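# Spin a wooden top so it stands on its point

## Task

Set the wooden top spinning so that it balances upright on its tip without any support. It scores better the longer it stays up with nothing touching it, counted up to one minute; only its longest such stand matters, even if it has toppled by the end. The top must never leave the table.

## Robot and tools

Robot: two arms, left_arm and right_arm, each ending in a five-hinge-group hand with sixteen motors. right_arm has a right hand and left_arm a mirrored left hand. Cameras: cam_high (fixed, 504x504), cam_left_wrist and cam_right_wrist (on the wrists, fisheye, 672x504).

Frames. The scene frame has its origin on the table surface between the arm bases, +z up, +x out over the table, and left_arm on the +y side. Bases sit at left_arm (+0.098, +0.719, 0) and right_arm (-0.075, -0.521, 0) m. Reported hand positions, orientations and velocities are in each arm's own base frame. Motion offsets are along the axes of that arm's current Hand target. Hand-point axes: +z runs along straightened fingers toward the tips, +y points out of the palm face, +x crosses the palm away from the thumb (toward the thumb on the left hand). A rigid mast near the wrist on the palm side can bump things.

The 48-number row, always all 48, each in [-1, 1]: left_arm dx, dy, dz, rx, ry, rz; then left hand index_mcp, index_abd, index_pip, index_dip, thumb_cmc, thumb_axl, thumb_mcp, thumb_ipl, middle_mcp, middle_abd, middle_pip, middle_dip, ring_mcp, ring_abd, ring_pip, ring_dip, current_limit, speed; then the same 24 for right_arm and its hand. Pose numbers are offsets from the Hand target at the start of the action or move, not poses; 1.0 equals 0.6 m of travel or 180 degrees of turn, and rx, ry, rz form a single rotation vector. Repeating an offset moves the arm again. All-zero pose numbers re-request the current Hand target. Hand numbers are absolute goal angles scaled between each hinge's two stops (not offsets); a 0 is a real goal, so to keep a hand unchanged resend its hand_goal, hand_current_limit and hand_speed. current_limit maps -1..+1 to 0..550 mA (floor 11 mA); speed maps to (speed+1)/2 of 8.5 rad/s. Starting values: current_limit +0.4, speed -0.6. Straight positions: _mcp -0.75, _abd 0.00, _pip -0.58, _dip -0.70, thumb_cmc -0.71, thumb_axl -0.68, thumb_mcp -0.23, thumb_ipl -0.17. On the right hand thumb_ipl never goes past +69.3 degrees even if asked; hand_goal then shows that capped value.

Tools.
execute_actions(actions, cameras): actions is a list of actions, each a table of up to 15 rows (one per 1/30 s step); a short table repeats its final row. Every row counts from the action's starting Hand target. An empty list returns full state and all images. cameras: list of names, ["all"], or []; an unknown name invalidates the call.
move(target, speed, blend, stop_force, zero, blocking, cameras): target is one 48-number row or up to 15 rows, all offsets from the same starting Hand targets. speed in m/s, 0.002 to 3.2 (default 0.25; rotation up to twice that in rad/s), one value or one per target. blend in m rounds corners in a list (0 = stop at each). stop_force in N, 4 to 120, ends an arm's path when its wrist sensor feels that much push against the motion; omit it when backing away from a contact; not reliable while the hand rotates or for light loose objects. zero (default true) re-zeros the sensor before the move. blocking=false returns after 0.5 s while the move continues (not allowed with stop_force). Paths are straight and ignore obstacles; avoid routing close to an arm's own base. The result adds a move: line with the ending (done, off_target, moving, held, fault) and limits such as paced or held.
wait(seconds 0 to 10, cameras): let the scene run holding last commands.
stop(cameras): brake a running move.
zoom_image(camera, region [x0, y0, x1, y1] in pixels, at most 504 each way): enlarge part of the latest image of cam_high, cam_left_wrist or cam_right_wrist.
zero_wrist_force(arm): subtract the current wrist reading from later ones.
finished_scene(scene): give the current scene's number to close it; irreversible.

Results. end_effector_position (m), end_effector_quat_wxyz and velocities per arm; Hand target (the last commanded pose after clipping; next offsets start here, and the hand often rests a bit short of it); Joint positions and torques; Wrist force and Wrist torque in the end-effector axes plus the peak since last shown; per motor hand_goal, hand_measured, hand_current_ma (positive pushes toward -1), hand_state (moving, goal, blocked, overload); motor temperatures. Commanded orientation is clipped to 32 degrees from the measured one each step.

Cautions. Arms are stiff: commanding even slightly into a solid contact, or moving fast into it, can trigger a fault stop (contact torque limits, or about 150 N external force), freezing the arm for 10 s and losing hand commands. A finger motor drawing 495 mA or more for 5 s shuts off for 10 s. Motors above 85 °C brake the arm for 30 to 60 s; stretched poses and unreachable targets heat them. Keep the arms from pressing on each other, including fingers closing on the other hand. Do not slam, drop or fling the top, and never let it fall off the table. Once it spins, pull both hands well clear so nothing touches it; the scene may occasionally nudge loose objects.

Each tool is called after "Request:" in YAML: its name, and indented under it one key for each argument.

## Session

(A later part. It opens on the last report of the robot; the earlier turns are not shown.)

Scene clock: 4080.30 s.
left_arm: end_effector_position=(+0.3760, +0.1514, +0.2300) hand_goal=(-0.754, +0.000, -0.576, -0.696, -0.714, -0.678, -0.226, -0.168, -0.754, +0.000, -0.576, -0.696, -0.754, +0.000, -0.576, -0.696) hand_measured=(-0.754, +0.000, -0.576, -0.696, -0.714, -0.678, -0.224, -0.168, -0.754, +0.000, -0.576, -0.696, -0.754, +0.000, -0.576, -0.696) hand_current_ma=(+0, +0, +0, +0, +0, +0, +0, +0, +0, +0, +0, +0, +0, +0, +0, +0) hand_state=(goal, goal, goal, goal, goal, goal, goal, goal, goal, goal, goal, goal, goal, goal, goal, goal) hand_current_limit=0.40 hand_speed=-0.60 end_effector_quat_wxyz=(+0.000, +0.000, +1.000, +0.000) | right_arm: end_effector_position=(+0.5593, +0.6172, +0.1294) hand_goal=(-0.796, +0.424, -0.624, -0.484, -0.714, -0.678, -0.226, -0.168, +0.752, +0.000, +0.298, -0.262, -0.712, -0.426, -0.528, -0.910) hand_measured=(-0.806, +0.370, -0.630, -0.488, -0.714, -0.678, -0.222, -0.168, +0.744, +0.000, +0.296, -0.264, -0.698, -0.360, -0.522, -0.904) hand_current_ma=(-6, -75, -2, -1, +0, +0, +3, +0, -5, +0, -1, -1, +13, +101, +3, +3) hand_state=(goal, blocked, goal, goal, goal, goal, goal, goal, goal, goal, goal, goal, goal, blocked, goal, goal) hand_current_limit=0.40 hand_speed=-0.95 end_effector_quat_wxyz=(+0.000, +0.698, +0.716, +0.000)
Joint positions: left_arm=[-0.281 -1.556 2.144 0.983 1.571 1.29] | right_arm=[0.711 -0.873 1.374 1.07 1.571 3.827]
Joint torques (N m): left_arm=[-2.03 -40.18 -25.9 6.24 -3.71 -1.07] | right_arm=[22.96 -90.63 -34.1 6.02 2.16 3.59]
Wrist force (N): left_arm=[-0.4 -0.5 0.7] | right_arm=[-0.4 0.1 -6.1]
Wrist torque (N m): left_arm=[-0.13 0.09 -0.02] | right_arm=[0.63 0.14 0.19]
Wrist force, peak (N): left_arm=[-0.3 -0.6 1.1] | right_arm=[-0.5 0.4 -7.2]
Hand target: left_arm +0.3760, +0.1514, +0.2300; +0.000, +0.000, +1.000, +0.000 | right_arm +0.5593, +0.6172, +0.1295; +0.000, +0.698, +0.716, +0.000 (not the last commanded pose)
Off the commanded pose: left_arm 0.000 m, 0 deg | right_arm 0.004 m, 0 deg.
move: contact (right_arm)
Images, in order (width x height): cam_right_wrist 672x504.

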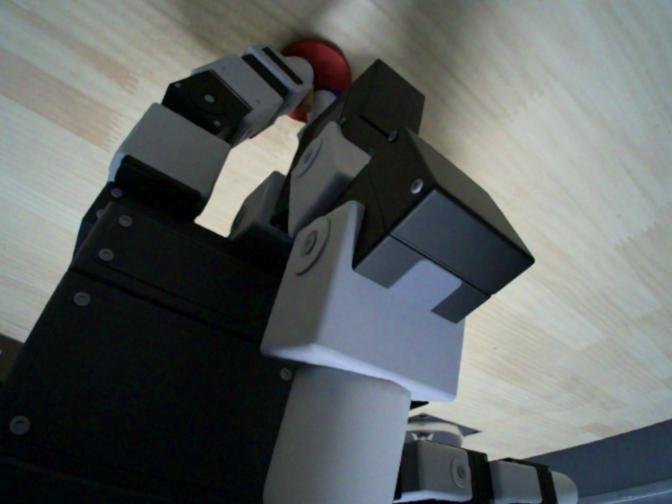

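Request:
execute_actions:
  actions:
    - [[0,0,0,0,0,0,-0.754,0,-0.576,-0.696,-0.714,-0.678,-0.226,-0.168,-0.754,0,-0.576,-0.696,-0.754,0,-0.576,-0.696,0.4,-0.6,0,0,-0.0004,0,0,0,-0.8,0.395,-0.6237,-0.483,-0.714,-0.678,-0.226,-0.168,0.753,0,0.299,-0.261,-0.707,-0.39,-0.5283,-0.909,0.4,-0.97]]
    - [[0,0,0,0,0,0,-0.754,0,-0.576,-0.696,-0.714,-0.678,-0.226,-0.168,-0.754,0,-0.576,-0.696,-0.754,0,-0.576,-0.696,0.4,-0.6,0,0,-0.0003,0,0,0,-0.804,0.365,-0.6237,-0.483,-0.714,-0.678,-0.226,-0.168,0.753,0,0.299,-0.261,-0.702,-0.355,-0.5283,-0.909,0.4,-0.97]]
  cameras: ["cam_right_wrist"]

Request:
zoom_image:
  camera: "cam_right_wrist"
  region: [290, 70, 340, 120]

Scene clock: 4092.03 s.
left_arm: end_effector_position=(+0.3760, +0.1514, +0.2300) hand_goal=(-0.754, +0.000, -0.576, -0.696, -0.714, -0.678, -0.226, -0.168, -0.754, +0.000, -0.576, -0.696, -0.754, +0.000, -0.576, -0.696) hand_measured=(-0.754, +0.000, -0.576, -0.696, -0.714, -0.678, -0.224, -0.168, -0.754, +0.000, -0.576, -0.696, -0.754, +0.000, -0.576, -0.696) hand_current_ma=(+0, +0, +0, +0, +0, +0, +0, +0, +0, +0, +0, +0, +0, +0, +0, +0) hand_state=(goal, goal, goal, goal, goal, goal, goal, goal, goal, goal, goal, goal, goal, goal, goal, goal) hand_current_limit=0.40 hand_speed=-0.60 end_effector_quat_wxyz=(+0.000, +0.000, +1.000, +0.000) | right_arm: end_effector_position=(+0.5593, +0.6172, +0.1299) hand_goal=(-0.804, +0.364, -0.624, -0.484, -0.714, -0.678, -0.226, -0.168, +0.752, +0.000, +0.298, -0.262, -0.702, -0.356, -0.528, -0.910) hand_measured=(-0.806, +0.362, -0.630, -0.488, -0.714, -0.678, -0.222, -0.168, +0.744, +0.000, +0.296, -0.264, -0.696, -0.354, -0.522, -0.906) hand_current_ma=(-1, +0, -2, -1, +0, +0, +3, +0, -5, +0, -1, -1, +3, +0, +3, +2) hand_state=(goal, goal, goal, goal, goal, goal, goal, goal, goal, goal, goal, goal, goal, goal, goal, goal) hand_current_limit=0.40 hand_speed=-0.97 end_effector_quat_wxyz=(+0.000, +0.698, +0.716, +0.000)
Joint positions: left_arm=[-0.281 -1.556 2.144 0.983 1.571 1.29] | right_arm=[0.711 -0.874 1.374 1.07 1.571 3.827]
Joint torques (N m): left_arm=[-3.23 -43.28 -27.05 6.5 -3.48 -1.82] | right_arm=[21.61 -97.35 -37.9 6.57 2.06 3.02]
Wrist force (N): left_arm=[0.0 -0.2 0.8] | right_arm=[0.2 0.6 -1.2]
Wrist torque (N m): left_arm=[-0.10 0.04 0.02] | right_arm=[0.30 0.02 0.26]
Wrist force, peak (N): left_arm=[-0.3 -0.7 1.0] | right_arm=[-0.4 0.4 -6.6]
Hand target: left_arm +0.3760, +0.1514, +0.2300; +0.000, +0.000, +1.000, +0.000 | right_arm +0.5593, +0.6172, +0.1299; +0.000, +0.698, +0.716, +0.000
Off the commanded pose: left_arm 0.000 m, 0 deg | right_arm 0.000 m, 0 deg.
Step readings (end_effector_position of left_arm | right_arm):
0: (+0.3760, +0.1514, +0.2300) | (+0.5593, +0.6172, +0.1295)
1: (+0.3760, +0.1514, +0.2300) | (+0.5593, +0.6172, +0.1295)
2: (+0.3760, +0.1514, +0.2300) | (+0.5593, +0.6172, +0.1295)
4: (+0.3760, +0.1514, +0.2300) | (+0.5593, +0.6172, +0.1297)
8: (+0.3760, +0.1514, +0.2300) | (+0.5593, +0.6172, +0.1297)
15: (+0.3760, +0.1514, +0.2300) | (+0.5593, +0.6172, +0.1297)
16: (+0.3760, +0.1514, +0.2300) | (+0.5593, +0.6172, +0.1297)
17: (+0.3760, +0.1514, +0.2300) | (+0.5593, +0.6172, +0.1297)
19: (+0.3760, +0.1514, +0.2300) | (+0.5593, +0.6172, +0.1299)
23: (+0.3760, +0.1514, +0.2300) | (+0.5593, +0.6172, +0.1299)
30: (+0.3760, +0.1514, +0.2300) | (+0.5593, +0.6172, +0.1299)
Images, in order (width x height): cam_right_wrist 672x504.

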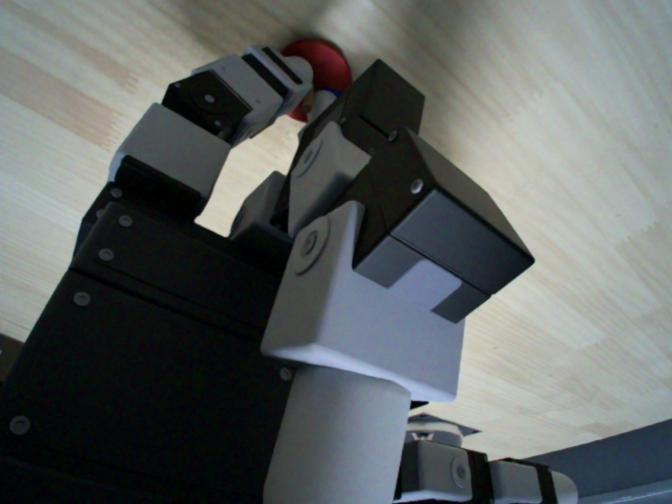

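Scaled by 10.080 from the camera's 672x504 image, which has a finer 960x720 frame.

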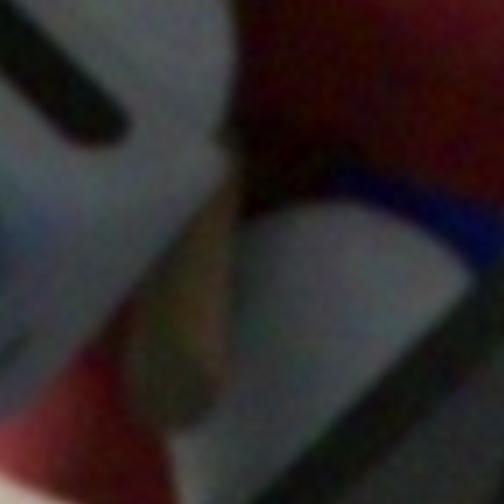

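Request:
execute_actions:
  actions:
    - [[0,0,0,0,0,0,-0.754,0,-0.576,-0.696,-0.714,-0.678,-0.226,-0.168,-0.754,0,-0.576,-0.696,-0.754,0,-0.576,-0.696,0.4,-0.6,0,0,0.0001,0,0,0,-0.815,0.357,-0.641,-0.5,-0.714,-0.678,-0.226,-0.168,0.753,0,0.299,-0.261,-0.687,-0.351,-0.511,-0.893,0.4,-0.97]]
  cameras: ["cam_right_wrist"]

Request:
zoom_image:
  camera: "cam_right_wrist"
  region: [265, 30, 365, 130]

Scene clock: 4102.53 s.
left_arm: end_effector_position=(+0.3760, +0.1514, +0.2300) hand_goal=(-0.754, +0.000, -0.576, -0.696, -0.714, -0.678, -0.226, -0.168, -0.754, +0.000, -0.576, -0.696, -0.754, +0.000, -0.576, -0.696) hand_measured=(-0.754, +0.000, -0.576, -0.696, -0.714, -0.678, -0.224, -0.168, -0.754, +0.000, -0.576, -0.696, -0.754, +0.000, -0.576, -0.696) hand_current_ma=(+0, +0, +0, +0, +0, +0, +0, +0, +0, +0, +0, +0, +0, +0, +0, +0) hand_state=(goal, goal, goal, goal, goal, goal, goal, goal, goal, goal, goal, goal, goal, goal, goal, goal) hand_current_limit=0.40 hand_speed=-0.60 end_effector_quat_wxyz=(+0.000, +0.000, +1.000, +0.000) | right_arm: end_effector_position=(+0.5593, +0.6172, +0.1299) hand_goal=(-0.816, +0.356, -0.642, -0.500, -0.714, -0.678, -0.226, -0.168, +0.752, +0.000, +0.298, -0.262, -0.688, -0.352, -0.512, -0.894) hand_measured=(-0.808, +0.360, -0.636, -0.496, -0.714, -0.678, -0.222, -0.168, +0.744, +0.000, +0.296, -0.264, -0.690, -0.354, -0.516, -0.898) hand_current_ma=(+5, +1, +3, +2, +0, +0, +3, +0, -5, +0, -1, -1, -1, +0, -1, -1) hand_state=(goal, goal, goal, goal, goal, goal, goal, goal, goal, goal, goal, goal, goal, goal, goal, goal) hand_current_limit=0.40 hand_speed=-0.97 end_effector_quat_wxyz=(+0.000, +0.698, +0.716, +0.000)
Joint positions: left_arm=[-0.281 -1.556 2.144 0.983 1.571 1.29] | right_arm=[0.711 -0.874 1.374 1.07 1.571 3.827]
Joint torques (N m): left_arm=[-3.33 -39.56 -25.94 6.41 -3.89 -1.02] | right_arm=[19.48 -80.35 -25.18 0.48 1.95 2.37]
Wrist force (N): left_arm=[-0.2 -0.6 0.6] | right_arm=[-0.2 0.3 -1.4]
Wrist torque (N m): left_arm=[-0.13 0.07 0.00] | right_arm=[0.26 0.03 0.22]
Wrist force, peak (N): left_arm=[-0.4 -0.5 1.1] | right_arm=[0.0 0.2 -1.9]
Hand target: left_arm +0.3760, +0.1514, +0.2300; +0.000, +0.000, +1.000, +0.000 | right_arm +0.5593, +0.6172, +0.1298; +0.000, +0.698, +0.716, +0.000
Off the commanded pose: left_arm 0.000 m, 0 deg | right_arm 0.000 m, 0 deg.
Step readings (end_effector_position of left_arm | right_arm):
0: (+0.3760, +0.1514, +0.2300) | (+0.5593, +0.6172, +0.1299)
1: (+0.3760, +0.1514, +0.2300) | (+0.5593, +0.6172, +0.1299)
2: (+0.3760, +0.1514, +0.2300) | (+0.5593, +0.6172, +0.1299)
4: (+0.3760, +0.1514, +0.2300) | (+0.5593, +0.6172, +0.1299)
8: (+0.3760, +0.1514, +0.2300) | (+0.5593, +0.6172, +0.1299)
15: (+0.3760, +0.1514, +0.2300) | (+0.5593, +0.6172, +0.1299)
Images, in order (width x height): cam_right_wrist 672x504.

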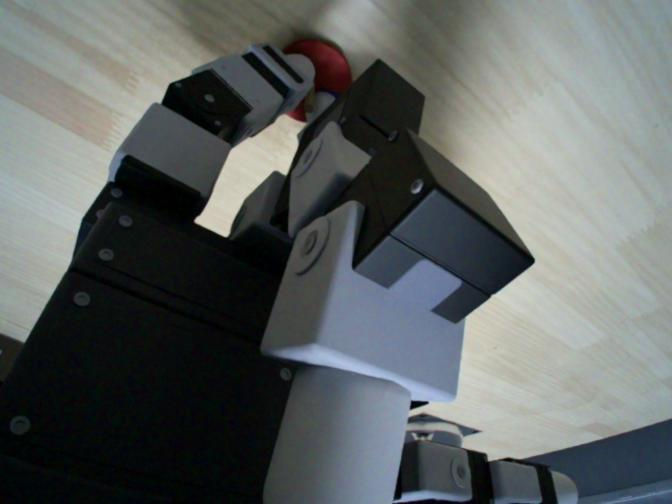

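Scaled by 5.040 from the camera's 672x504 image, which has a finer 960x720 frame.

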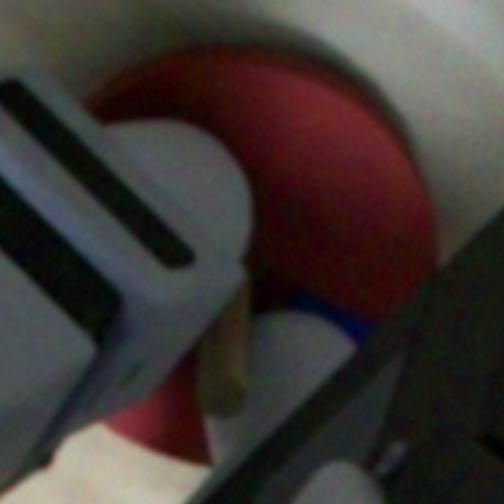

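Request:
zoom_image:
  camera: "cam_right_wrist"
  region: [290, 70, 340, 120]

Scaled by 10.080 from the camera's 672x504 image, which has a finer 960x720 frame.

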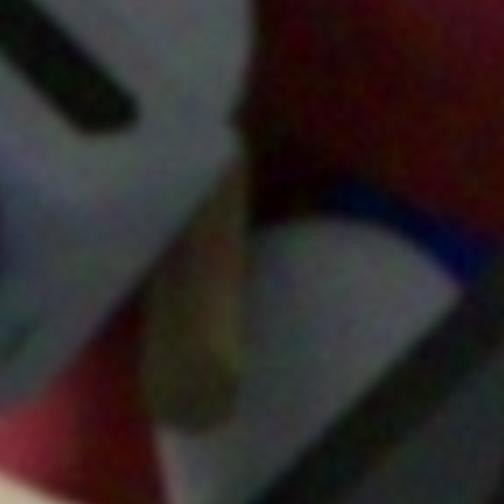

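Request:
execute_actions:
  actions:
    - [[0,0,0,0,0,0,-0.754,0,-0.576,-0.696,-0.714,-0.678,-0.226,-0.168,-0.754,0,-0.576,-0.696,-0.754,0,-0.576,-0.696,0.4,-0.6,0,0,0,0,0,0,-0.826,0.354,-0.652,-0.51,-0.714,-0.678,-0.226,-0.168,0.753,0,0.299,-0.261,-0.68,-0.3495,-0.501,-0.883,0.4,-0.97]]
  cameras: ["cam_right_wrist"]

Request:
zoom_image:
  camera: "cam_right_wrist"
  region: [290, 70, 340, 120]

Scene clock: 4117.10 s.
left_arm: end_effector_position=(+0.3760, +0.1514, +0.2300) hand_goal=(-0.754, +0.000, -0.576, -0.696, -0.714, -0.678, -0.226, -0.168, -0.754, +0.000, -0.576, -0.696, -0.754, +0.000, -0.576, -0.696) hand_measured=(-0.754, +0.000, -0.576, -0.696, -0.714, -0.678, -0.224, -0.168, -0.754, +0.000, -0.576, -0.696, -0.754, +0.000, -0.576, -0.696) hand_current_ma=(+0, +0, +0, +0, +0, +0, +0, +0, +0, +0, +0, +0, +0, +0, +0, +0) hand_state=(goal, goal, goal, goal, goal, goal, goal, goal, goal, goal, goal, goal, goal, goal, goal, goal) hand_current_limit=0.40 hand_speed=-0.60 end_effector_quat_wxyz=(+0.000, +0.000, +1.000, +0.000) | right_arm: end_effector_position=(+0.5593, +0.6172, +0.1298) hand_goal=(-0.826, +0.354, -0.652, -0.510, -0.714, -0.678, -0.226, -0.168, +0.752, +0.000, +0.298, -0.262, -0.680, -0.350, -0.502, -0.884) hand_measured=(-0.818, +0.358, -0.646, -0.506, -0.714, -0.678, -0.222, -0.168, +0.744, +0.000, +0.296, -0.264, -0.682, -0.354, -0.506, -0.888) hand_current_ma=(+5, +1, +3, +2, +0, +0, +3, +0, -5, +0, -1, -1, -1, -1, -1, -1) hand_state=(goal, goal, goal, goal, goal, goal, goal, goal, goal, goal, goal, goal, goal, goal, goal, goal) hand_current_limit=0.40 hand_speed=-0.97 end_effector_quat_wxyz=(+0.000, +0.698, +0.716, +0.000)
Joint positions: left_arm=[-0.281 -1.556 2.144 0.983 1.571 1.29] | right_arm=[0.711 -0.874 1.374 1.07 1.571 3.827]
Joint torques (N m): left_arm=[-5.68 -38.74 -25.48 6.74 -3.72 -1.45] | right_arm=[18.11 -65.11 -25.91 0.71 1.81 1.68]
Wrist force (N): left_arm=[-0.1 -0.3 0.5] | right_arm=[-0.2 0.5 -1.4]
Wrist torque (N m): left_arm=[-0.09 0.04 0.01] | right_arm=[0.29 0.04 0.22]
Wrist force, peak (N): left_arm=[-0.3 -0.8 1.0] | right_arm=[0.2 0.3 -1.9]
Hand target: left_arm +0.3760, +0.1514, +0.2300; +0.000, +0.000, +1.000, +0.000 | right_arm +0.5593, +0.6172, +0.1298; +0.000, +0.698, +0.716, +0.000
Off the commanded pose: left_arm 0.000 m, 0 deg | right_arm 0.000 m, 0 deg.
Step readings (end_effector_position of left_arm | right_arm):
0: (+0.3760, +0.1514, +0.2300) | (+0.5593, +0.6172, +0.1298)
1: (+0.3760, +0.1514, +0.2300) | (+0.5593, +0.6172, +0.1298)
2: (+0.3760, +0.1514, +0.2300) | (+0.5593, +0.6172, +0.1298)
4: (+0.3760, +0.1514, +0.2300) | (+0.5593, +0.6172, +0.1298)
8: (+0.3760, +0.1514, +0.2300) | (+0.5593, +0.6172, +0.1298)
15: (+0.3760, +0.1514, +0.2300) | (+0.5593, +0.6172, +0.1298)
Images, in order (width x height): cam_right_wrist 672x504.

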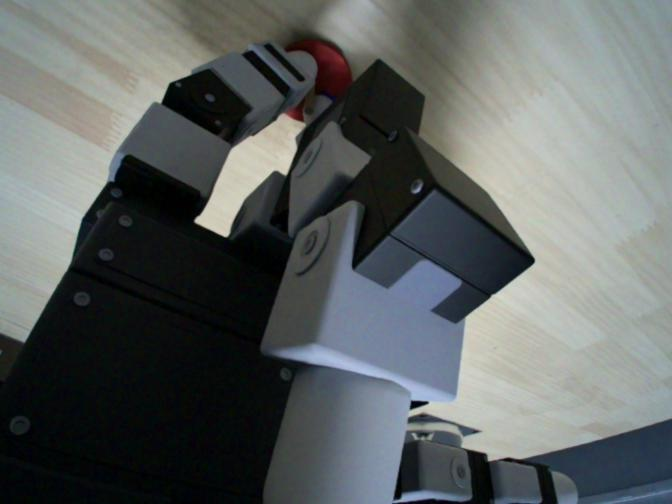

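Scaled by 10.080 from the camera's 672x504 image, which has a finer 960x720 frame.

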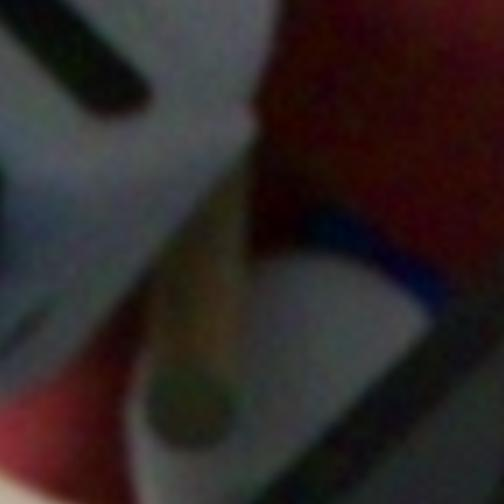

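Request:
execute_actions:
  actions:
    - [[0,0,0,0,0,0,-0.754,0,-0.576,-0.696,-0.714,-0.678,-0.226,-0.168,-0.754,0,-0.576,-0.696,-0.754,0,-0.576,-0.696,0.4,-0.6,0,0,0.0001,0,0,0,-0.838,0.352,-0.665,-0.521,-0.714,-0.678,-0.226,-0.168,0.753,0,0.299,-0.261,-0.6735,-0.348,-0.491,-0.873,0.4,-0.97]]
  cameras: ["cam_right_wrist"]

Request:
zoom_image:
  camera: "cam_right_wrist"
  region: [290, 70, 340, 120]

Scene clock: 4124.63 s.
left_arm: end_effector_position=(+0.3760, +0.1514, +0.2300) hand_goal=(-0.754, +0.000, -0.576, -0.696, -0.714, -0.678, -0.226, -0.168, -0.754, +0.000, -0.576, -0.696, -0.754, +0.000, -0.576, -0.696) hand_measured=(-0.754, +0.000, -0.576, -0.696, -0.714, -0.678, -0.224, -0.168, -0.754, +0.000, -0.576, -0.696, -0.754, +0.000, -0.576, -0.696) hand_current_ma=(+0, +0, +0, +0, +0, +0, +0, +0, +0, +0, +0, +0, +0, +0, +0, +0) hand_state=(goal, goal, goal, goal, goal, goal, goal, goal, goal, goal, goal, goal, goal, goal, goal, goal) hand_current_limit=0.40 hand_speed=-0.60 end_effector_quat_wxyz=(+0.000, +0.000, +1.000, +0.000) | right_arm: end_effector_position=(+0.5593, +0.6172, +0.1298) hand_goal=(-0.838, +0.352, -0.666, -0.522, -0.714, -0.678, -0.226, -0.168, +0.752, +0.000, +0.298, -0.262, -0.674, -0.348, -0.492, -0.874) hand_measured=(-0.828, +0.356, -0.660, -0.518, -0.714, -0.678, -0.222, -0.168, +0.744, +0.000, +0.296, -0.264, -0.678, -0.352, -0.496, -0.878) hand_current_ma=(+6, +1, +3, +2, +0, +0, +3, +0, -5, +0, -1, -1, -1, -1, -2, -1) hand_state=(goal, goal, goal, goal, goal, goal, goal, goal, goal, goal, goal, goal, goal, goal, goal, goal) hand_current_limit=0.40 hand_speed=-0.97 end_effector_quat_wxyz=(+0.000, +0.698, +0.716, +0.000)
Joint positions: left_arm=[-0.281 -1.556 2.144 0.983 1.571 1.29] | right_arm=[0.711 -0.874 1.374 1.07 1.571 3.827]
Joint torques (N m): left_arm=[-3.7 -39.68 -26.54 6.68 -3.96 -1.06] | right_arm=[16.82 -66.06 -23.83 0.4 1.83 1.07]
Wrist force (N): left_arm=[-0.5 -0.7 0.7] | right_arm=[0.0 0.1 -1.2]
Wrist torque (N m): left_arm=[-0.15 0.10 -0.01] | right_arm=[0.22 0.01 0.23]
Wrist force, peak (N): left_arm=[-0.1 -0.8 1.1] | right_arm=[0.1 0.7 -1.8]
Hand target: left_arm +0.3760, +0.1514, +0.2300; +0.000, +0.000, +1.000, +0.000 | right_arm +0.5593, +0.6172, +0.1298; +0.000, +0.698, +0.716, +0.000
Off the commanded pose: left_arm 0.000 m, 0 deg | right_arm 0.000 m, 0 deg.
Step readings (end_effector_position of left_arm | right_arm):
0: (+0.3760, +0.1514, +0.2300) | (+0.5593, +0.6172, +0.1298)
1: (+0.3760, +0.1514, +0.2300) | (+0.5593, +0.6172, +0.1298)
2: (+0.3760, +0.1514, +0.2300) | (+0.5593, +0.6172, +0.1298)
4: (+0.3760, +0.1514, +0.2300) | (+0.5593, +0.6172, +0.1298)
8: (+0.3760, +0.1514, +0.2300) | (+0.5593, +0.6172, +0.1298)
15: (+0.3760, +0.1514, +0.2300) | (+0.5593, +0.6172, +0.1298)
Images, in order (width x height): cam_right_wrist 672x504.

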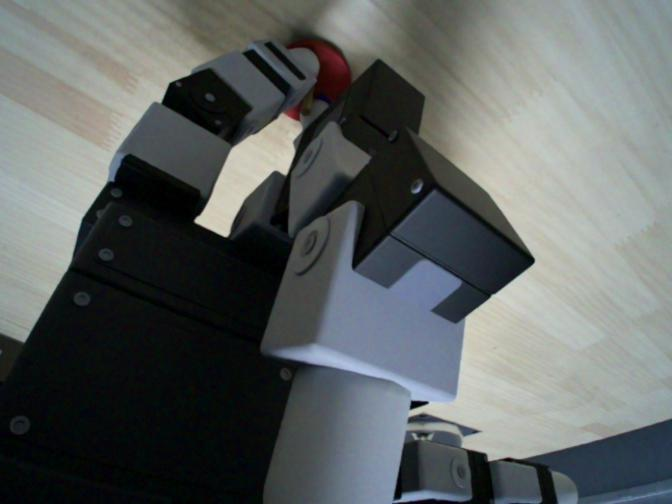

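Scaled by 10.080 from the camera's 672x504 image, which has a finer 960x720 frame.

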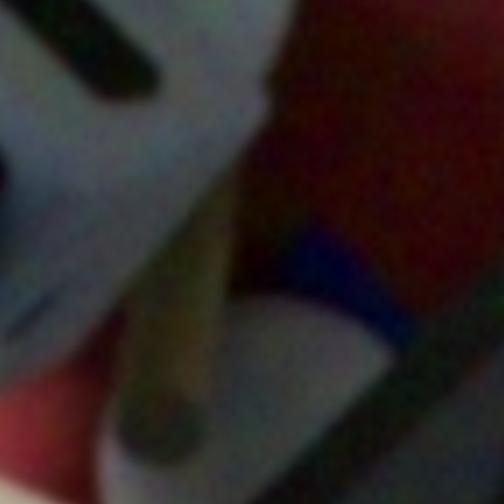

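Request:
zoom_image:
  camera: "cam_right_wrist"
  region: [265, 30, 365, 130]

Scaled by 5.040 from the camera's 672x504 image, which has a finer 960x720 frame.

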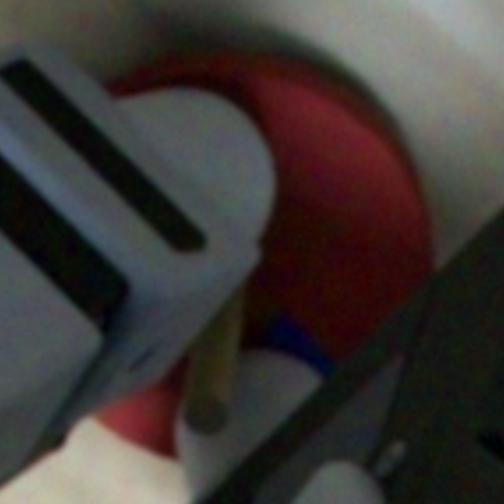

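Request:
execute_actions:
  actions:
    - [[0,0,0,0,0,0,-0.754,0,-0.576,-0.696,-0.714,-0.678,-0.226,-0.168,-0.754,0,-0.576,-0.696,-0.754,0,-0.576,-0.696,0.4,-0.6,-0.0004,0.0011,0.0001,0,0,0,-0.838,0.352,-0.665,-0.521,-0.714,-0.678,-0.226,-0.168,0.753,0,0.299,-0.261,-0.6735,-0.348,-0.491,-0.873,0.4,-0.97]]
  cameras: ["cam_right_wrist"]

Request:
zoom_image:
  camera: "cam_right_wrist"
  region: [290, 70, 340, 120]

Request:
zoom_image:
  camera: "cam_right_wrist"
  region: [265, 30, 365, 130]

Scene clock: 4145.47 s.
left_arm: end_effector_position=(+0.3760, +0.1514, +0.2300) hand_goal=(-0.754, +0.000, -0.576, -0.696, -0.714, -0.678, -0.226, -0.168, -0.754, +0.000, -0.576, -0.696, -0.754, +0.000, -0.576, -0.696) hand_measured=(-0.754, +0.000, -0.576, -0.696, -0.714, -0.678, -0.224, -0.168, -0.754, +0.000, -0.576, -0.696, -0.754, +0.000, -0.576, -0.696) hand_current_ma=(+0, +0, +0, +0, +0, +0, +0, +0, +0, +0, +0, +0, +0, +0, +0, +0) hand_state=(goal, goal, goal, goal, goal, goal, goal, goal, goal, goal, goal, goal, goal, goal, goal, goal) hand_current_limit=0.40 hand_speed=-0.60 end_effector_quat_wxyz=(+0.000, +0.000, +1.000, +0.000) | right_arm: end_effector_position=(+0.5600, +0.6170, +0.1297) hand_goal=(-0.838, +0.352, -0.666, -0.522, -0.714, -0.678, -0.226, -0.168, +0.752, +0.000, +0.298, -0.262, -0.674, -0.348, -0.492, -0.874) hand_measured=(-0.830, +0.356, -0.660, -0.518, -0.714, -0.678, -0.222, -0.168, +0.744, +0.000, +0.296, -0.264, -0.678, -0.352, -0.496, -0.878) hand_current_ma=(+5, +1, +2, +2, +0, +0, +3, +0, -5, +0, -1, -1, -1, -1, -1, -1) hand_state=(goal, goal, goal, goal, goal, goal, goal, goal, goal, goal, goal, goal, goal, goal, goal, goal) hand_current_limit=0.40 hand_speed=-0.97 end_effector_quat_wxyz=(+0.000, +0.698, +0.716, +0.000)
Joint positions: left_arm=[-0.281 -1.556 2.144 0.983 1.571 1.29] | right_arm=[0.71 -0.873 1.373 1.07 1.571 3.826]
Joint torques (N m): left_arm=[-4.06 -43.37 -25.84 6.79 -3.85 -1.23] | right_arm=[-18.63 -66.08 -37.55 6.52 1.63 -4.07]
Wrist force (N): left_arm=[0.0 -0.5 0.8] | right_arm=[0.0 0.2 -1.6]
Wrist torque (N m): left_arm=[-0.13 0.05 0.03] | right_arm=[0.29 0.01 0.23]
Wrist force, peak (N): left_arm=[-0.3 -0.6 1.1] | right_arm=[-0.1 0.2 -2.2]
Hand target: left_arm +0.3760, +0.1514, +0.2300; +0.000, +0.000, +1.000, +0.000 | right_arm +0.5600, +0.6170, +0.1297; +0.000, +0.698, +0.716, +0.000
Off the commanded pose: left_arm 0.000 m, 0 deg | right_arm 0.000 m, 0 deg.
Step readings (end_effector_position of left_arm | right_arm):
0: (+0.3760, +0.1514, +0.2300) | (+0.5593, +0.6172, +0.1298)
1: (+0.3760, +0.1514, +0.2300) | (+0.5593, +0.6172, +0.1298)
2: (+0.3760, +0.1514, +0.2300) | (+0.5594, +0.6172, +0.1298)
4: (+0.3760, +0.1514, +0.2300) | (+0.5597, +0.6171, +0.1297)
8: (+0.3760, +0.1514, +0.2300) | (+0.5599, +0.6171, +0.1297)
15: (+0.3760, +0.1514, +0.2300) | (+0.5599, +0.6171, +0.1297)
Images, in order (width x height): cam_right_wrist 672x504.

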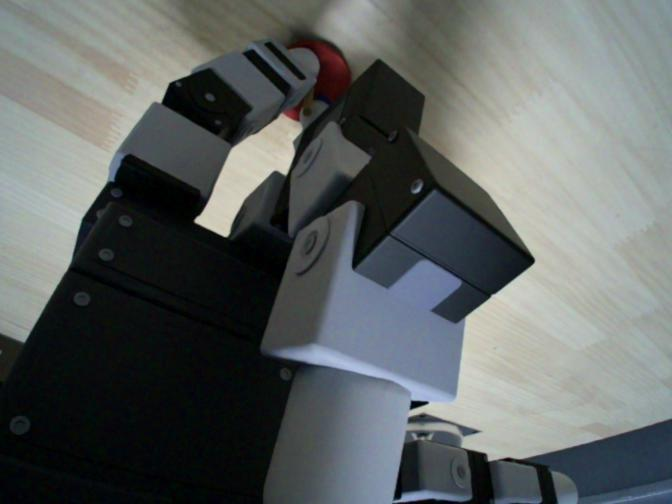

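Scaled by 10.080 from the camera's 672x504 image, which has a finer 960x720 frame.

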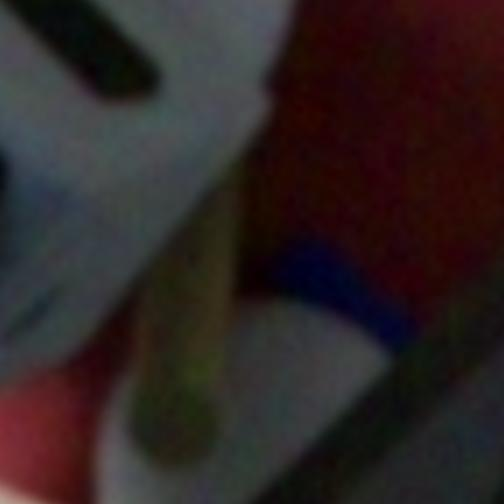

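Scaled by 5.040 from the camera's 672x504 image, which has a finer 960x720 frame.

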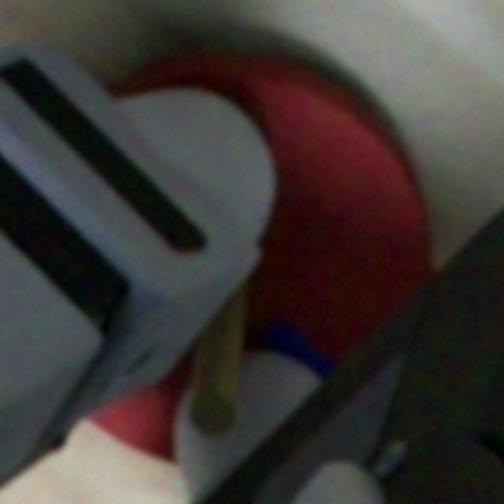

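Request:
execute_actions:
  actions:
    - [[0,0,0,0,0,0,-0.754,0,-0.576,-0.696,-0.714,-0.678,-0.226,-0.168,-0.754,0,-0.576,-0.696,-0.754,0,-0.576,-0.696,0.4,-0.6,0,0,0.0001,0,0,0,-0.85,0.348,-0.676,-0.532,-0.714,-0.678,-0.226,-0.168,0.753,0,0.299,-0.261,-0.664,-0.345,-0.478,-0.86,0.4,-0.97]]
  cameras: ["cam_right_wrist"]

Request:
zoom_image:
  camera: "cam_right_wrist"
  region: [290, 70, 340, 120]

Request:
zoom_image:
  camera: "cam_right_wrist"
  region: [265, 30, 365, 130]

Scene clock: 4178.80 s.
left_arm: end_effector_position=(+0.3760, +0.1514, +0.2300) hand_goal=(-0.754, +0.000, -0.576, -0.696, -0.714, -0.678, -0.226, -0.168, -0.754, +0.000, -0.576, -0.696, -0.754, +0.000, -0.576, -0.696) hand_measured=(-0.754, +0.000, -0.576, -0.696, -0.714, -0.678, -0.224, -0.168, -0.754, +0.000, -0.576, -0.696, -0.754, +0.000, -0.576, -0.696) hand_current_ma=(+0, +0, +0, +0, +0, +0, +0, +0, +0, +0, +0, +0, +0, +0, +0, +0) hand_state=(goal, goal, goal, goal, goal, goal, goal, goal, goal, goal, goal, goal, goal, goal, goal, goal) hand_current_limit=0.40 hand_speed=-0.60 end_effector_quat_wxyz=(+0.000, +0.000, +1.000, +0.000) | right_arm: end_effector_position=(+0.5600, +0.6170, +0.1297) hand_goal=(-0.850, +0.348, -0.676, -0.532, -0.714, -0.678, -0.226, -0.168, +0.752, +0.000, +0.298, -0.262, -0.664, -0.346, -0.478, -0.860) hand_measured=(-0.842, +0.350, -0.670, -0.528, -0.714, -0.678, -0.222, -0.168, +0.744, +0.000, +0.296, -0.264, -0.668, -0.348, -0.482, -0.864) hand_current_ma=(+5, +1, +2, +1, +0, +0, +3, +0, -5, +0, -1, -1, -1, -1, -1, -1) hand_state=(goal, goal, goal, goal, goal, goal, goal, goal, goal, goal, goal, goal, goal, goal, goal, goal) hand_current_limit=0.40 hand_speed=-0.97 end_effector_quat_wxyz=(+0.000, +0.698, +0.716, +0.000)
Joint positions: left_arm=[-0.281 -1.556 2.144 0.983 1.571 1.29] | right_arm=[0.71 -0.873 1.373 1.07 1.571 3.826]
Joint torques (N m): left_arm=[-4.96 -39.93 -26.04 6.75 -4.06 -0.95] | right_arm=[-17.72 -66.23 -30.26 0.89 0.88 -3.62]
Wrist force (N): left_arm=[-0.1 -0.6 0.9] | right_arm=[0.2 -0.1 -1.0]
Wrist torque (N m): left_arm=[-0.15 0.05 0.02] | right_arm=[0.19 -0.02 0.24]
Wrist force, peak (N): left_arm=[-0.3 -0.6 1.1] | right_arm=[0.0 0.1 -2.6]
Hand target: left_arm +0.3760, +0.1514, +0.2300; +0.000, +0.000, +1.000, +0.000 | right_arm +0.5600, +0.6170, +0.1297; +0.000, +0.698, +0.716, +0.000
Off the commanded pose: left_arm 0.000 m, 0 deg | right_arm 0.000 m, 0 deg.
Step readings (end_effector_position of left_arm | right_arm):
0: (+0.3760, +0.1514, +0.2300) | (+0.5600, +0.6170, +0.1297)
1: (+0.3760, +0.1514, +0.2300) | (+0.5600, +0.6170, +0.1297)
2: (+0.3760, +0.1514, +0.2300) | (+0.5600, +0.6170, +0.1297)
4: (+0.3760, +0.1514, +0.2300) | (+0.5600, +0.6170, +0.1297)
8: (+0.3760, +0.1514, +0.2300) | (+0.5600, +0.6170, +0.1297)
15: (+0.3760, +0.1514, +0.2300) | (+0.5600, +0.6170, +0.1297)
Images, in order (width x height): cam_right_wrist 672x504.

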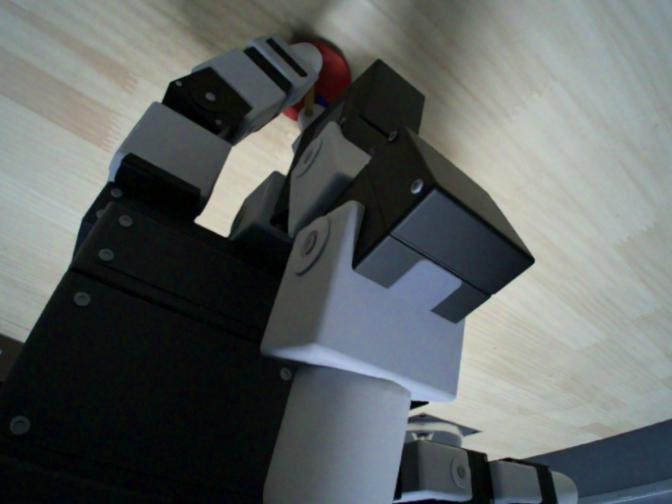

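Scaled by 10.080 from the camera's 672x504 image, which has a finer 960x720 frame.

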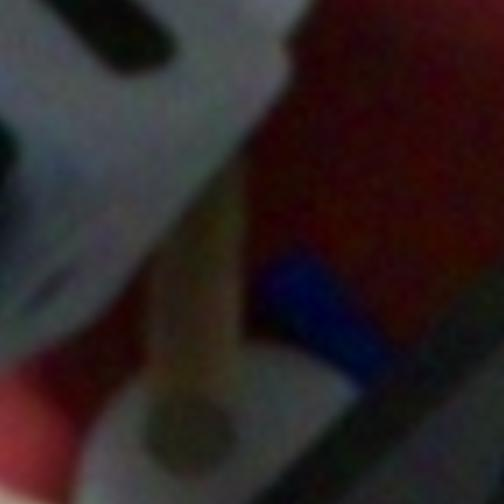

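Scaled by 5.040 from the camera's 672x504 image, which has a finer 960x720 frame.

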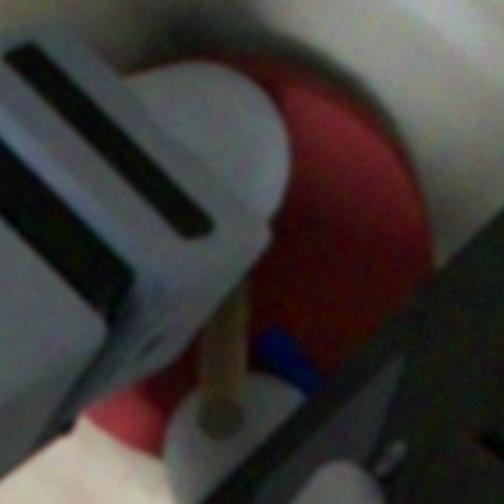

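Request:
execute_actions:
  actions:
    - [[0,0,0,0,0,0,-0.754,0,-0.576,-0.696,-0.714,-0.678,-0.226,-0.168,-0.754,0,-0.576,-0.696,-0.754,0,-0.576,-0.696,0.4,-0.6,0.0006,-0.0005,0.0003,0,0,0,-0.85,0.348,-0.676,-0.532,-0.714,-0.678,-0.226,-0.168,0.753,0,0.299,-0.261,-0.664,-0.345,-0.478,-0.86,0.4,-0.97]]
  cameras: ["cam_right_wrist"]

Request:
zoom_image:
  camera: "cam_right_wrist"
  region: [290, 70, 340, 120]

Request:
zoom_image:
  camera: "cam_right_wrist"
  region: [265, 30, 365, 130]

Scene clock: 4190.20 s.
left_arm: end_effector_position=(+0.3760, +0.1514, +0.2300) hand_goal=(-0.754, +0.000, -0.576, -0.696, -0.714, -0.678, -0.226, -0.168, -0.754, +0.000, -0.576, -0.696, -0.754, +0.000, -0.576, -0.696) hand_measured=(-0.754, +0.000, -0.576, -0.696, -0.714, -0.678, -0.224, -0.168, -0.754, +0.000, -0.576, -0.696, -0.754, +0.000, -0.576, -0.696) hand_current_ma=(+0, +0, +0, +0, +0, +0, +0, +0, +0, +0, +0, +0, +0, +0, +0, +0) hand_state=(goal, goal, goal, goal, goal, goal, goal, goal, goal, goal, goal, goal, goal, goal, goal, goal) hand_current_limit=0.40 hand_speed=-0.60 end_effector_quat_wxyz=(+0.000, +0.000, +1.000, +0.000) | right_arm: end_effector_position=(+0.5597, +0.6174, +0.1295) hand_goal=(-0.850, +0.348, -0.676, -0.532, -0.714, -0.678, -0.226, -0.168, +0.752, +0.000, +0.298, -0.262, -0.664, -0.346, -0.478, -0.860) hand_measured=(-0.842, +0.350, -0.670, -0.528, -0.714, -0.678, -0.222, -0.168, +0.744, +0.000, +0.296, -0.264, -0.668, -0.348, -0.482, -0.864) hand_current_ma=(+5, +1, +2, +1, +0, +0, +3, +0, -5, +0, -1, -1, -1, -1, -1, -1) hand_state=(goal, goal, goal, goal, goal, goal, goal, goal, goal, goal, goal, goal, goal, goal, goal, goal) hand_current_limit=0.40 hand_speed=-0.97 end_effector_quat_wxyz=(+0.000, +0.698, +0.716, +0.000)
Joint positions: left_arm=[-0.281 -1.556 2.144 0.983 1.571 1.29] | right_arm=[0.711 -0.873 1.373 1.07 1.571 3.827]
Joint torques (N m): left_arm=[-3.71 -40.14 -26.71 6.8 -3.98 -1.35] | right_arm=[22.51 -64.66 -38.11 1.01 0.25 3.83]
Wrist force (N): left_arm=[-0.3 -0.3 1.0] | right_arm=[0.1 0.2 -2.4]
Wrist torque (N m): left_arm=[-0.13 0.09 0.00] | right_arm=[0.38 0.01 0.10]
Wrist force, peak (N): left_arm=[-0.6 -0.7 1.0] | right_arm=[-0.4 0.4 -2.9]
Hand target: left_arm +0.3760, +0.1514, +0.2300; +0.000, +0.000, +1.000, +0.000 | right_arm +0.5597, +0.6174, +0.1295; +0.000, +0.698, +0.716, +0.000
Off the commanded pose: left_arm 0.000 m, 0 deg | right_arm 0.000 m, 0 deg.
Step readings (end_effector_position of left_arm | right_arm):
0: (+0.3760, +0.1514, +0.2300) | (+0.5600, +0.6170, +0.1296)
1: (+0.3760, +0.1514, +0.2300) | (+0.5600, +0.6170, +0.1296)
2: (+0.3760, +0.1514, +0.2300) | (+0.5600, +0.6170, +0.1296)
4: (+0.3760, +0.1514, +0.2300) | (+0.5598, +0.6172, +0.1296)
8: (+0.3760, +0.1514, +0.2300) | (+0.5597, +0.6172, +0.1295)
15: (+0.3760, +0.1514, +0.2300) | (+0.5597, +0.6173, +0.1295)
Images, in order (width x height): cam_right_wrist 672x504.

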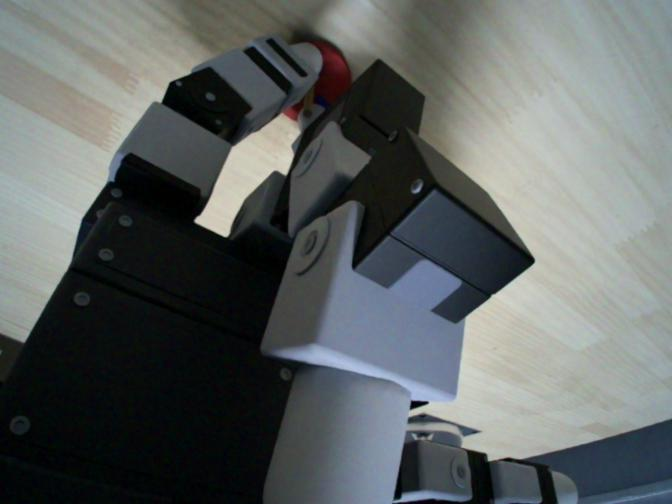

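Scaled by 10.080 from the camera's 672x504 image, which has a finer 960x720 frame.

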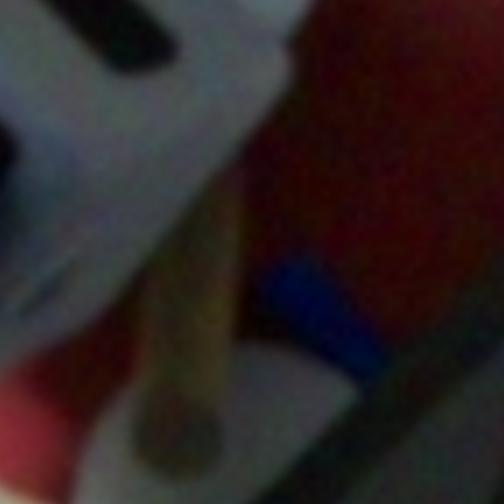

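Scaled by 5.040 from the camera's 672x504 image, which has a finer 960x720 frame.

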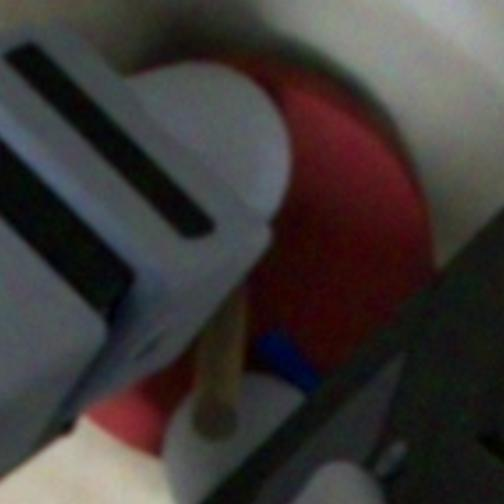

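Request:
execute_actions:
  actions:
    - [[0,0,0,0,0,0,-0.754,0,-0.576,-0.696,-0.714,-0.678,-0.226,-0.168,-0.754,0,-0.576,-0.696,-0.754,0,-0.576,-0.696,0.4,-0.6,0,0,0,0,0,0,-0.452,0.348,-0.255,-0.116,-0.714,-0.678,-0.226,-0.168,0.753,0,0.299,-0.261,-1,-0.346,-1,-1,1,1],[0,0,0,0,0,0,-0.754,0,-0.576,-0.696,-0.714,-0.678,-0.226,-0.168,-0.754,0,-0.576,-0.696,-0.754,0,-0.576,-0.696,0.4,-0.6,0,0,0,0,0,0,-0.452,0.348,-0.255,-0.116,-0.714,-0.678,-0.226,-0.168,0.753,0,0.299,-0.261,-1,-0.346,-1,-1,1,1],[0,0,0,0,0,0,-0.754,0,-0.576,-0.696,-0.714,-0.678,-0.226,-0.168,-0.754,0,-0.576,-0.696,-0.754,0,-0.576,-0.696,0.4,-0.6,0,0,0,0,0,0,-0.452,0.348,-0.255,-0.116,-0.714,-0.678,-0.226,-0.168,0.753,0,0.299,-0.261,-1,-0.346,-1,-1,1,1],[0,0,0,0,0,0,-0.754,0,-0.576,-0.696,-0.714,-0.678,-0.226,-0.168,-0.754,0,-0.576,-0.696,-0.754,0,-0.576,-0.696,0.4,-0.6,0,0,0,0,0,0,-0.452,0.348,-0.255,-0.116,-0.714,-0.678,-0.226,-0.168,0.753,0,0.299,-0.261,-1,-0.346,-1,-1,1,1],[0,0,0,0,0,0,-0.754,0,-0.576,-0.696,-0.714,-0.678,-0.226,-0.168,-0.754,0,-0.576,-0.696,-0.754,0,-0.576,-0.696,0.4,-0.6,0,0,0,0,0,0,-0.452,0,-0.255,-0.116,-0.714,-0.678,-0.226,-0.168,0.753,0,0.299,-0.261,-1,0,-1,-1,1,1],[0,0,0,0,0,0,-0.754,0,-0.576,-0.696,-0.714,-0.678,-0.226,-0.168,-0.754,0,-0.576,-0.696,-0.754,0,-0.576,-0.696,0.4,-0.6,0,0,0,0,0,0,-0.452,0,-0.255,-0.116,-0.714,-0.678,-0.226,-0.168,0.753,0,0.299,-0.261,-1,0,-1,-1,1,1],[0,0,0,0,0,0,-0.754,0,-0.576,-0.696,-0.714,-0.678,-0.226,-0.168,-0.754,0,-0.576,-0.696,-0.754,0,-0.576,-0.696,0.4,-0.6,0,0,0,0,0,0,-0.452,0,-0.255,-0.116,-0.714,-0.678,-0.226,-0.168,0.753,0,0.299,-0.261,-1,0,-1,-1,1,1],[0,0,0,0,0,0,-0.754,0,-0.576,-0.696,-0.714,-0.678,-0.226,-0.168,-0.754,0,-0.576,-0.696,-0.754,0,-0.576,-0.696,0.4,-0.6,0,0,0,0,0,0,-0.452,0,-0.255,-0.116,-0.714,-0.678,-0.226,-0.168,0.753,0,0.299,-0.261,-1,0,-1,-1,1,1],[0,0,0,0,0,0,-0.754,0,-0.576,-0.696,-0.714,-0.678,-0.226,-0.168,-0.754,0,-0.576,-0.696,-0.754,0,-0.576,-0.696,0.4,-0.6,0,0,0,0,0,0,-1,0,-0.842,-0.699,-0.714,-0.678,-0.226,-0.168,0.753,0,0.299,-0.261,-0.507,0,-0.31,-0.693,1,0.5]]
  cameras: ["cam_right_wrist"]

Request:
zoom_image:
  camera: "cam_right_wrist"
  region: [265, 20, 375, 130]

Scene clock: 4213.93 s.
left_arm: end_effector_position=(+0.3760, +0.1514, +0.2300) hand_goal=(-0.754, +0.000, -0.576, -0.696, -0.714, -0.678, -0.226, -0.168, -0.754, +0.000, -0.576, -0.696, -0.754, +0.000, -0.576, -0.696) hand_measured=(-0.754, +0.000, -0.576, -0.696, -0.714, -0.678, -0.224, -0.168, -0.754, +0.000, -0.576, -0.696, -0.754, +0.000, -0.576, -0.696) hand_current_ma=(+0, +0, +0, +0, +0, +0, +0, +0, +0, +0, +0, +0, +0, +0, +0, +0) hand_state=(goal, goal, goal, goal, goal, goal, goal, goal, goal, goal, goal, goal, goal, goal, goal, goal) hand_current_limit=0.40 hand_speed=-0.60 end_effector_quat_wxyz=(+0.000, +0.000, +1.000, +0.000) | right_arm: end_effector_position=(+0.5597, +0.6174, +0.1295) hand_goal=(-1.000, +0.000, -0.842, -0.700, -0.714, -0.678, -0.226, -0.168, +0.752, +0.000, +0.298, -0.262, -0.508, +0.000, -0.310, -0.694) hand_measured=(-0.994, +0.002, -0.836, -0.696, -0.714, -0.678, -0.222, -0.168, +0.744, +0.000, +0.296, -0.264, -0.510, -0.002, -0.314, -0.696) hand_current_ma=(+4, +1, +2, +1, +0, +0, +3, +0, -5, +0, -1, -1, -1, -1, -2, -1) hand_state=(goal, goal, goal, goal, goal, goal, goal, goal, goal, goal, goal, goal, goal, goal, goal, goal) hand_current_limit=1.00 hand_speed=0.50 end_effector_quat_wxyz=(+0.000, +0.698, +0.716, +0.000)
Joint positions: left_arm=[-0.281 -1.556 2.144 0.983 1.571 1.29] | right_arm=[0.711 -0.873 1.373 1.07 1.571 3.827]
Joint torques (N m): left_arm=[-2.33 -40.2 -25.99 6.92 -3.93 -1.69] | right_arm=[22.99 -73.4 -32.88 5.21 -0.06 3.14]
Wrist force (N): left_arm=[-0.6 -0.3 0.8] | right_arm=[0.0 0.7 -1.3]
Wrist torque (N m): left_arm=[-0.11 0.11 -0.02] | right_arm=[0.31 0.01 0.11]
Wrist force, peak (N): left_arm=[-0.5 -0.7 1.0] | right_arm=[0.2 0.7 -6.5]
Hand target: left_arm +0.3760, +0.1514, +0.2300; +0.000, +0.000, +1.000, +0.000 | right_arm +0.5597, +0.6174, +0.1295; +0.000, +0.698, +0.716, +0.000
Off the commanded pose: left_arm 0.000 m, 0 deg | right_arm 0.000 m, 0 deg.
Step readings (end_effector_position of left_arm | right_arm):
0: (+0.3760, +0.1514, +0.2300) | (+0.5597, +0.6174, +0.1295)
1: (+0.3760, +0.1514, +0.2300) | (+0.5597, +0.6174, +0.1295)
2: (+0.3760, +0.1514, +0.2300) | (+0.5597, +0.6174, +0.1295)
4: (+0.3760, +0.1514, +0.2300) | (+0.5597, +0.6174, +0.1295)
8: (+0.3760, +0.1514, +0.2300) | (+0.5597, +0.6174, +0.1295)
15: (+0.3760, +0.1514, +0.2300) | (+0.5597, +0.6174, +0.1295)
Images, in order (width x height): cam_right_wrist 672x504.

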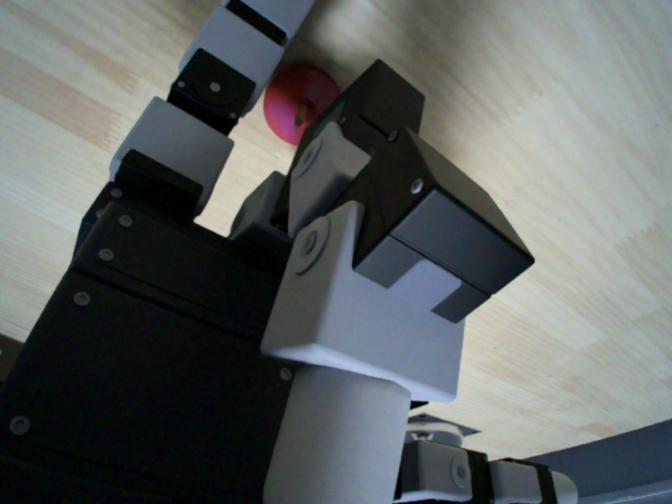

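Scaled by 4.582 from the camera's 672x504 image, which has a finer 960x720 frame.

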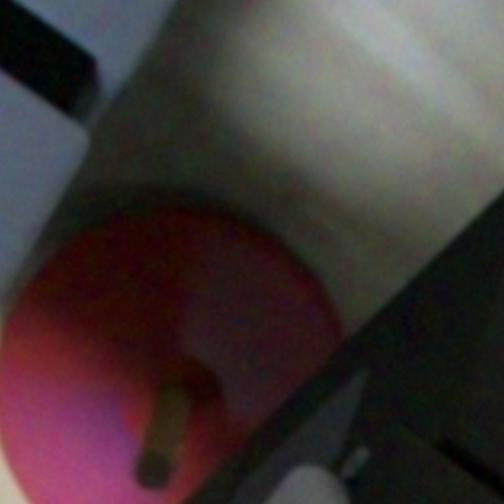

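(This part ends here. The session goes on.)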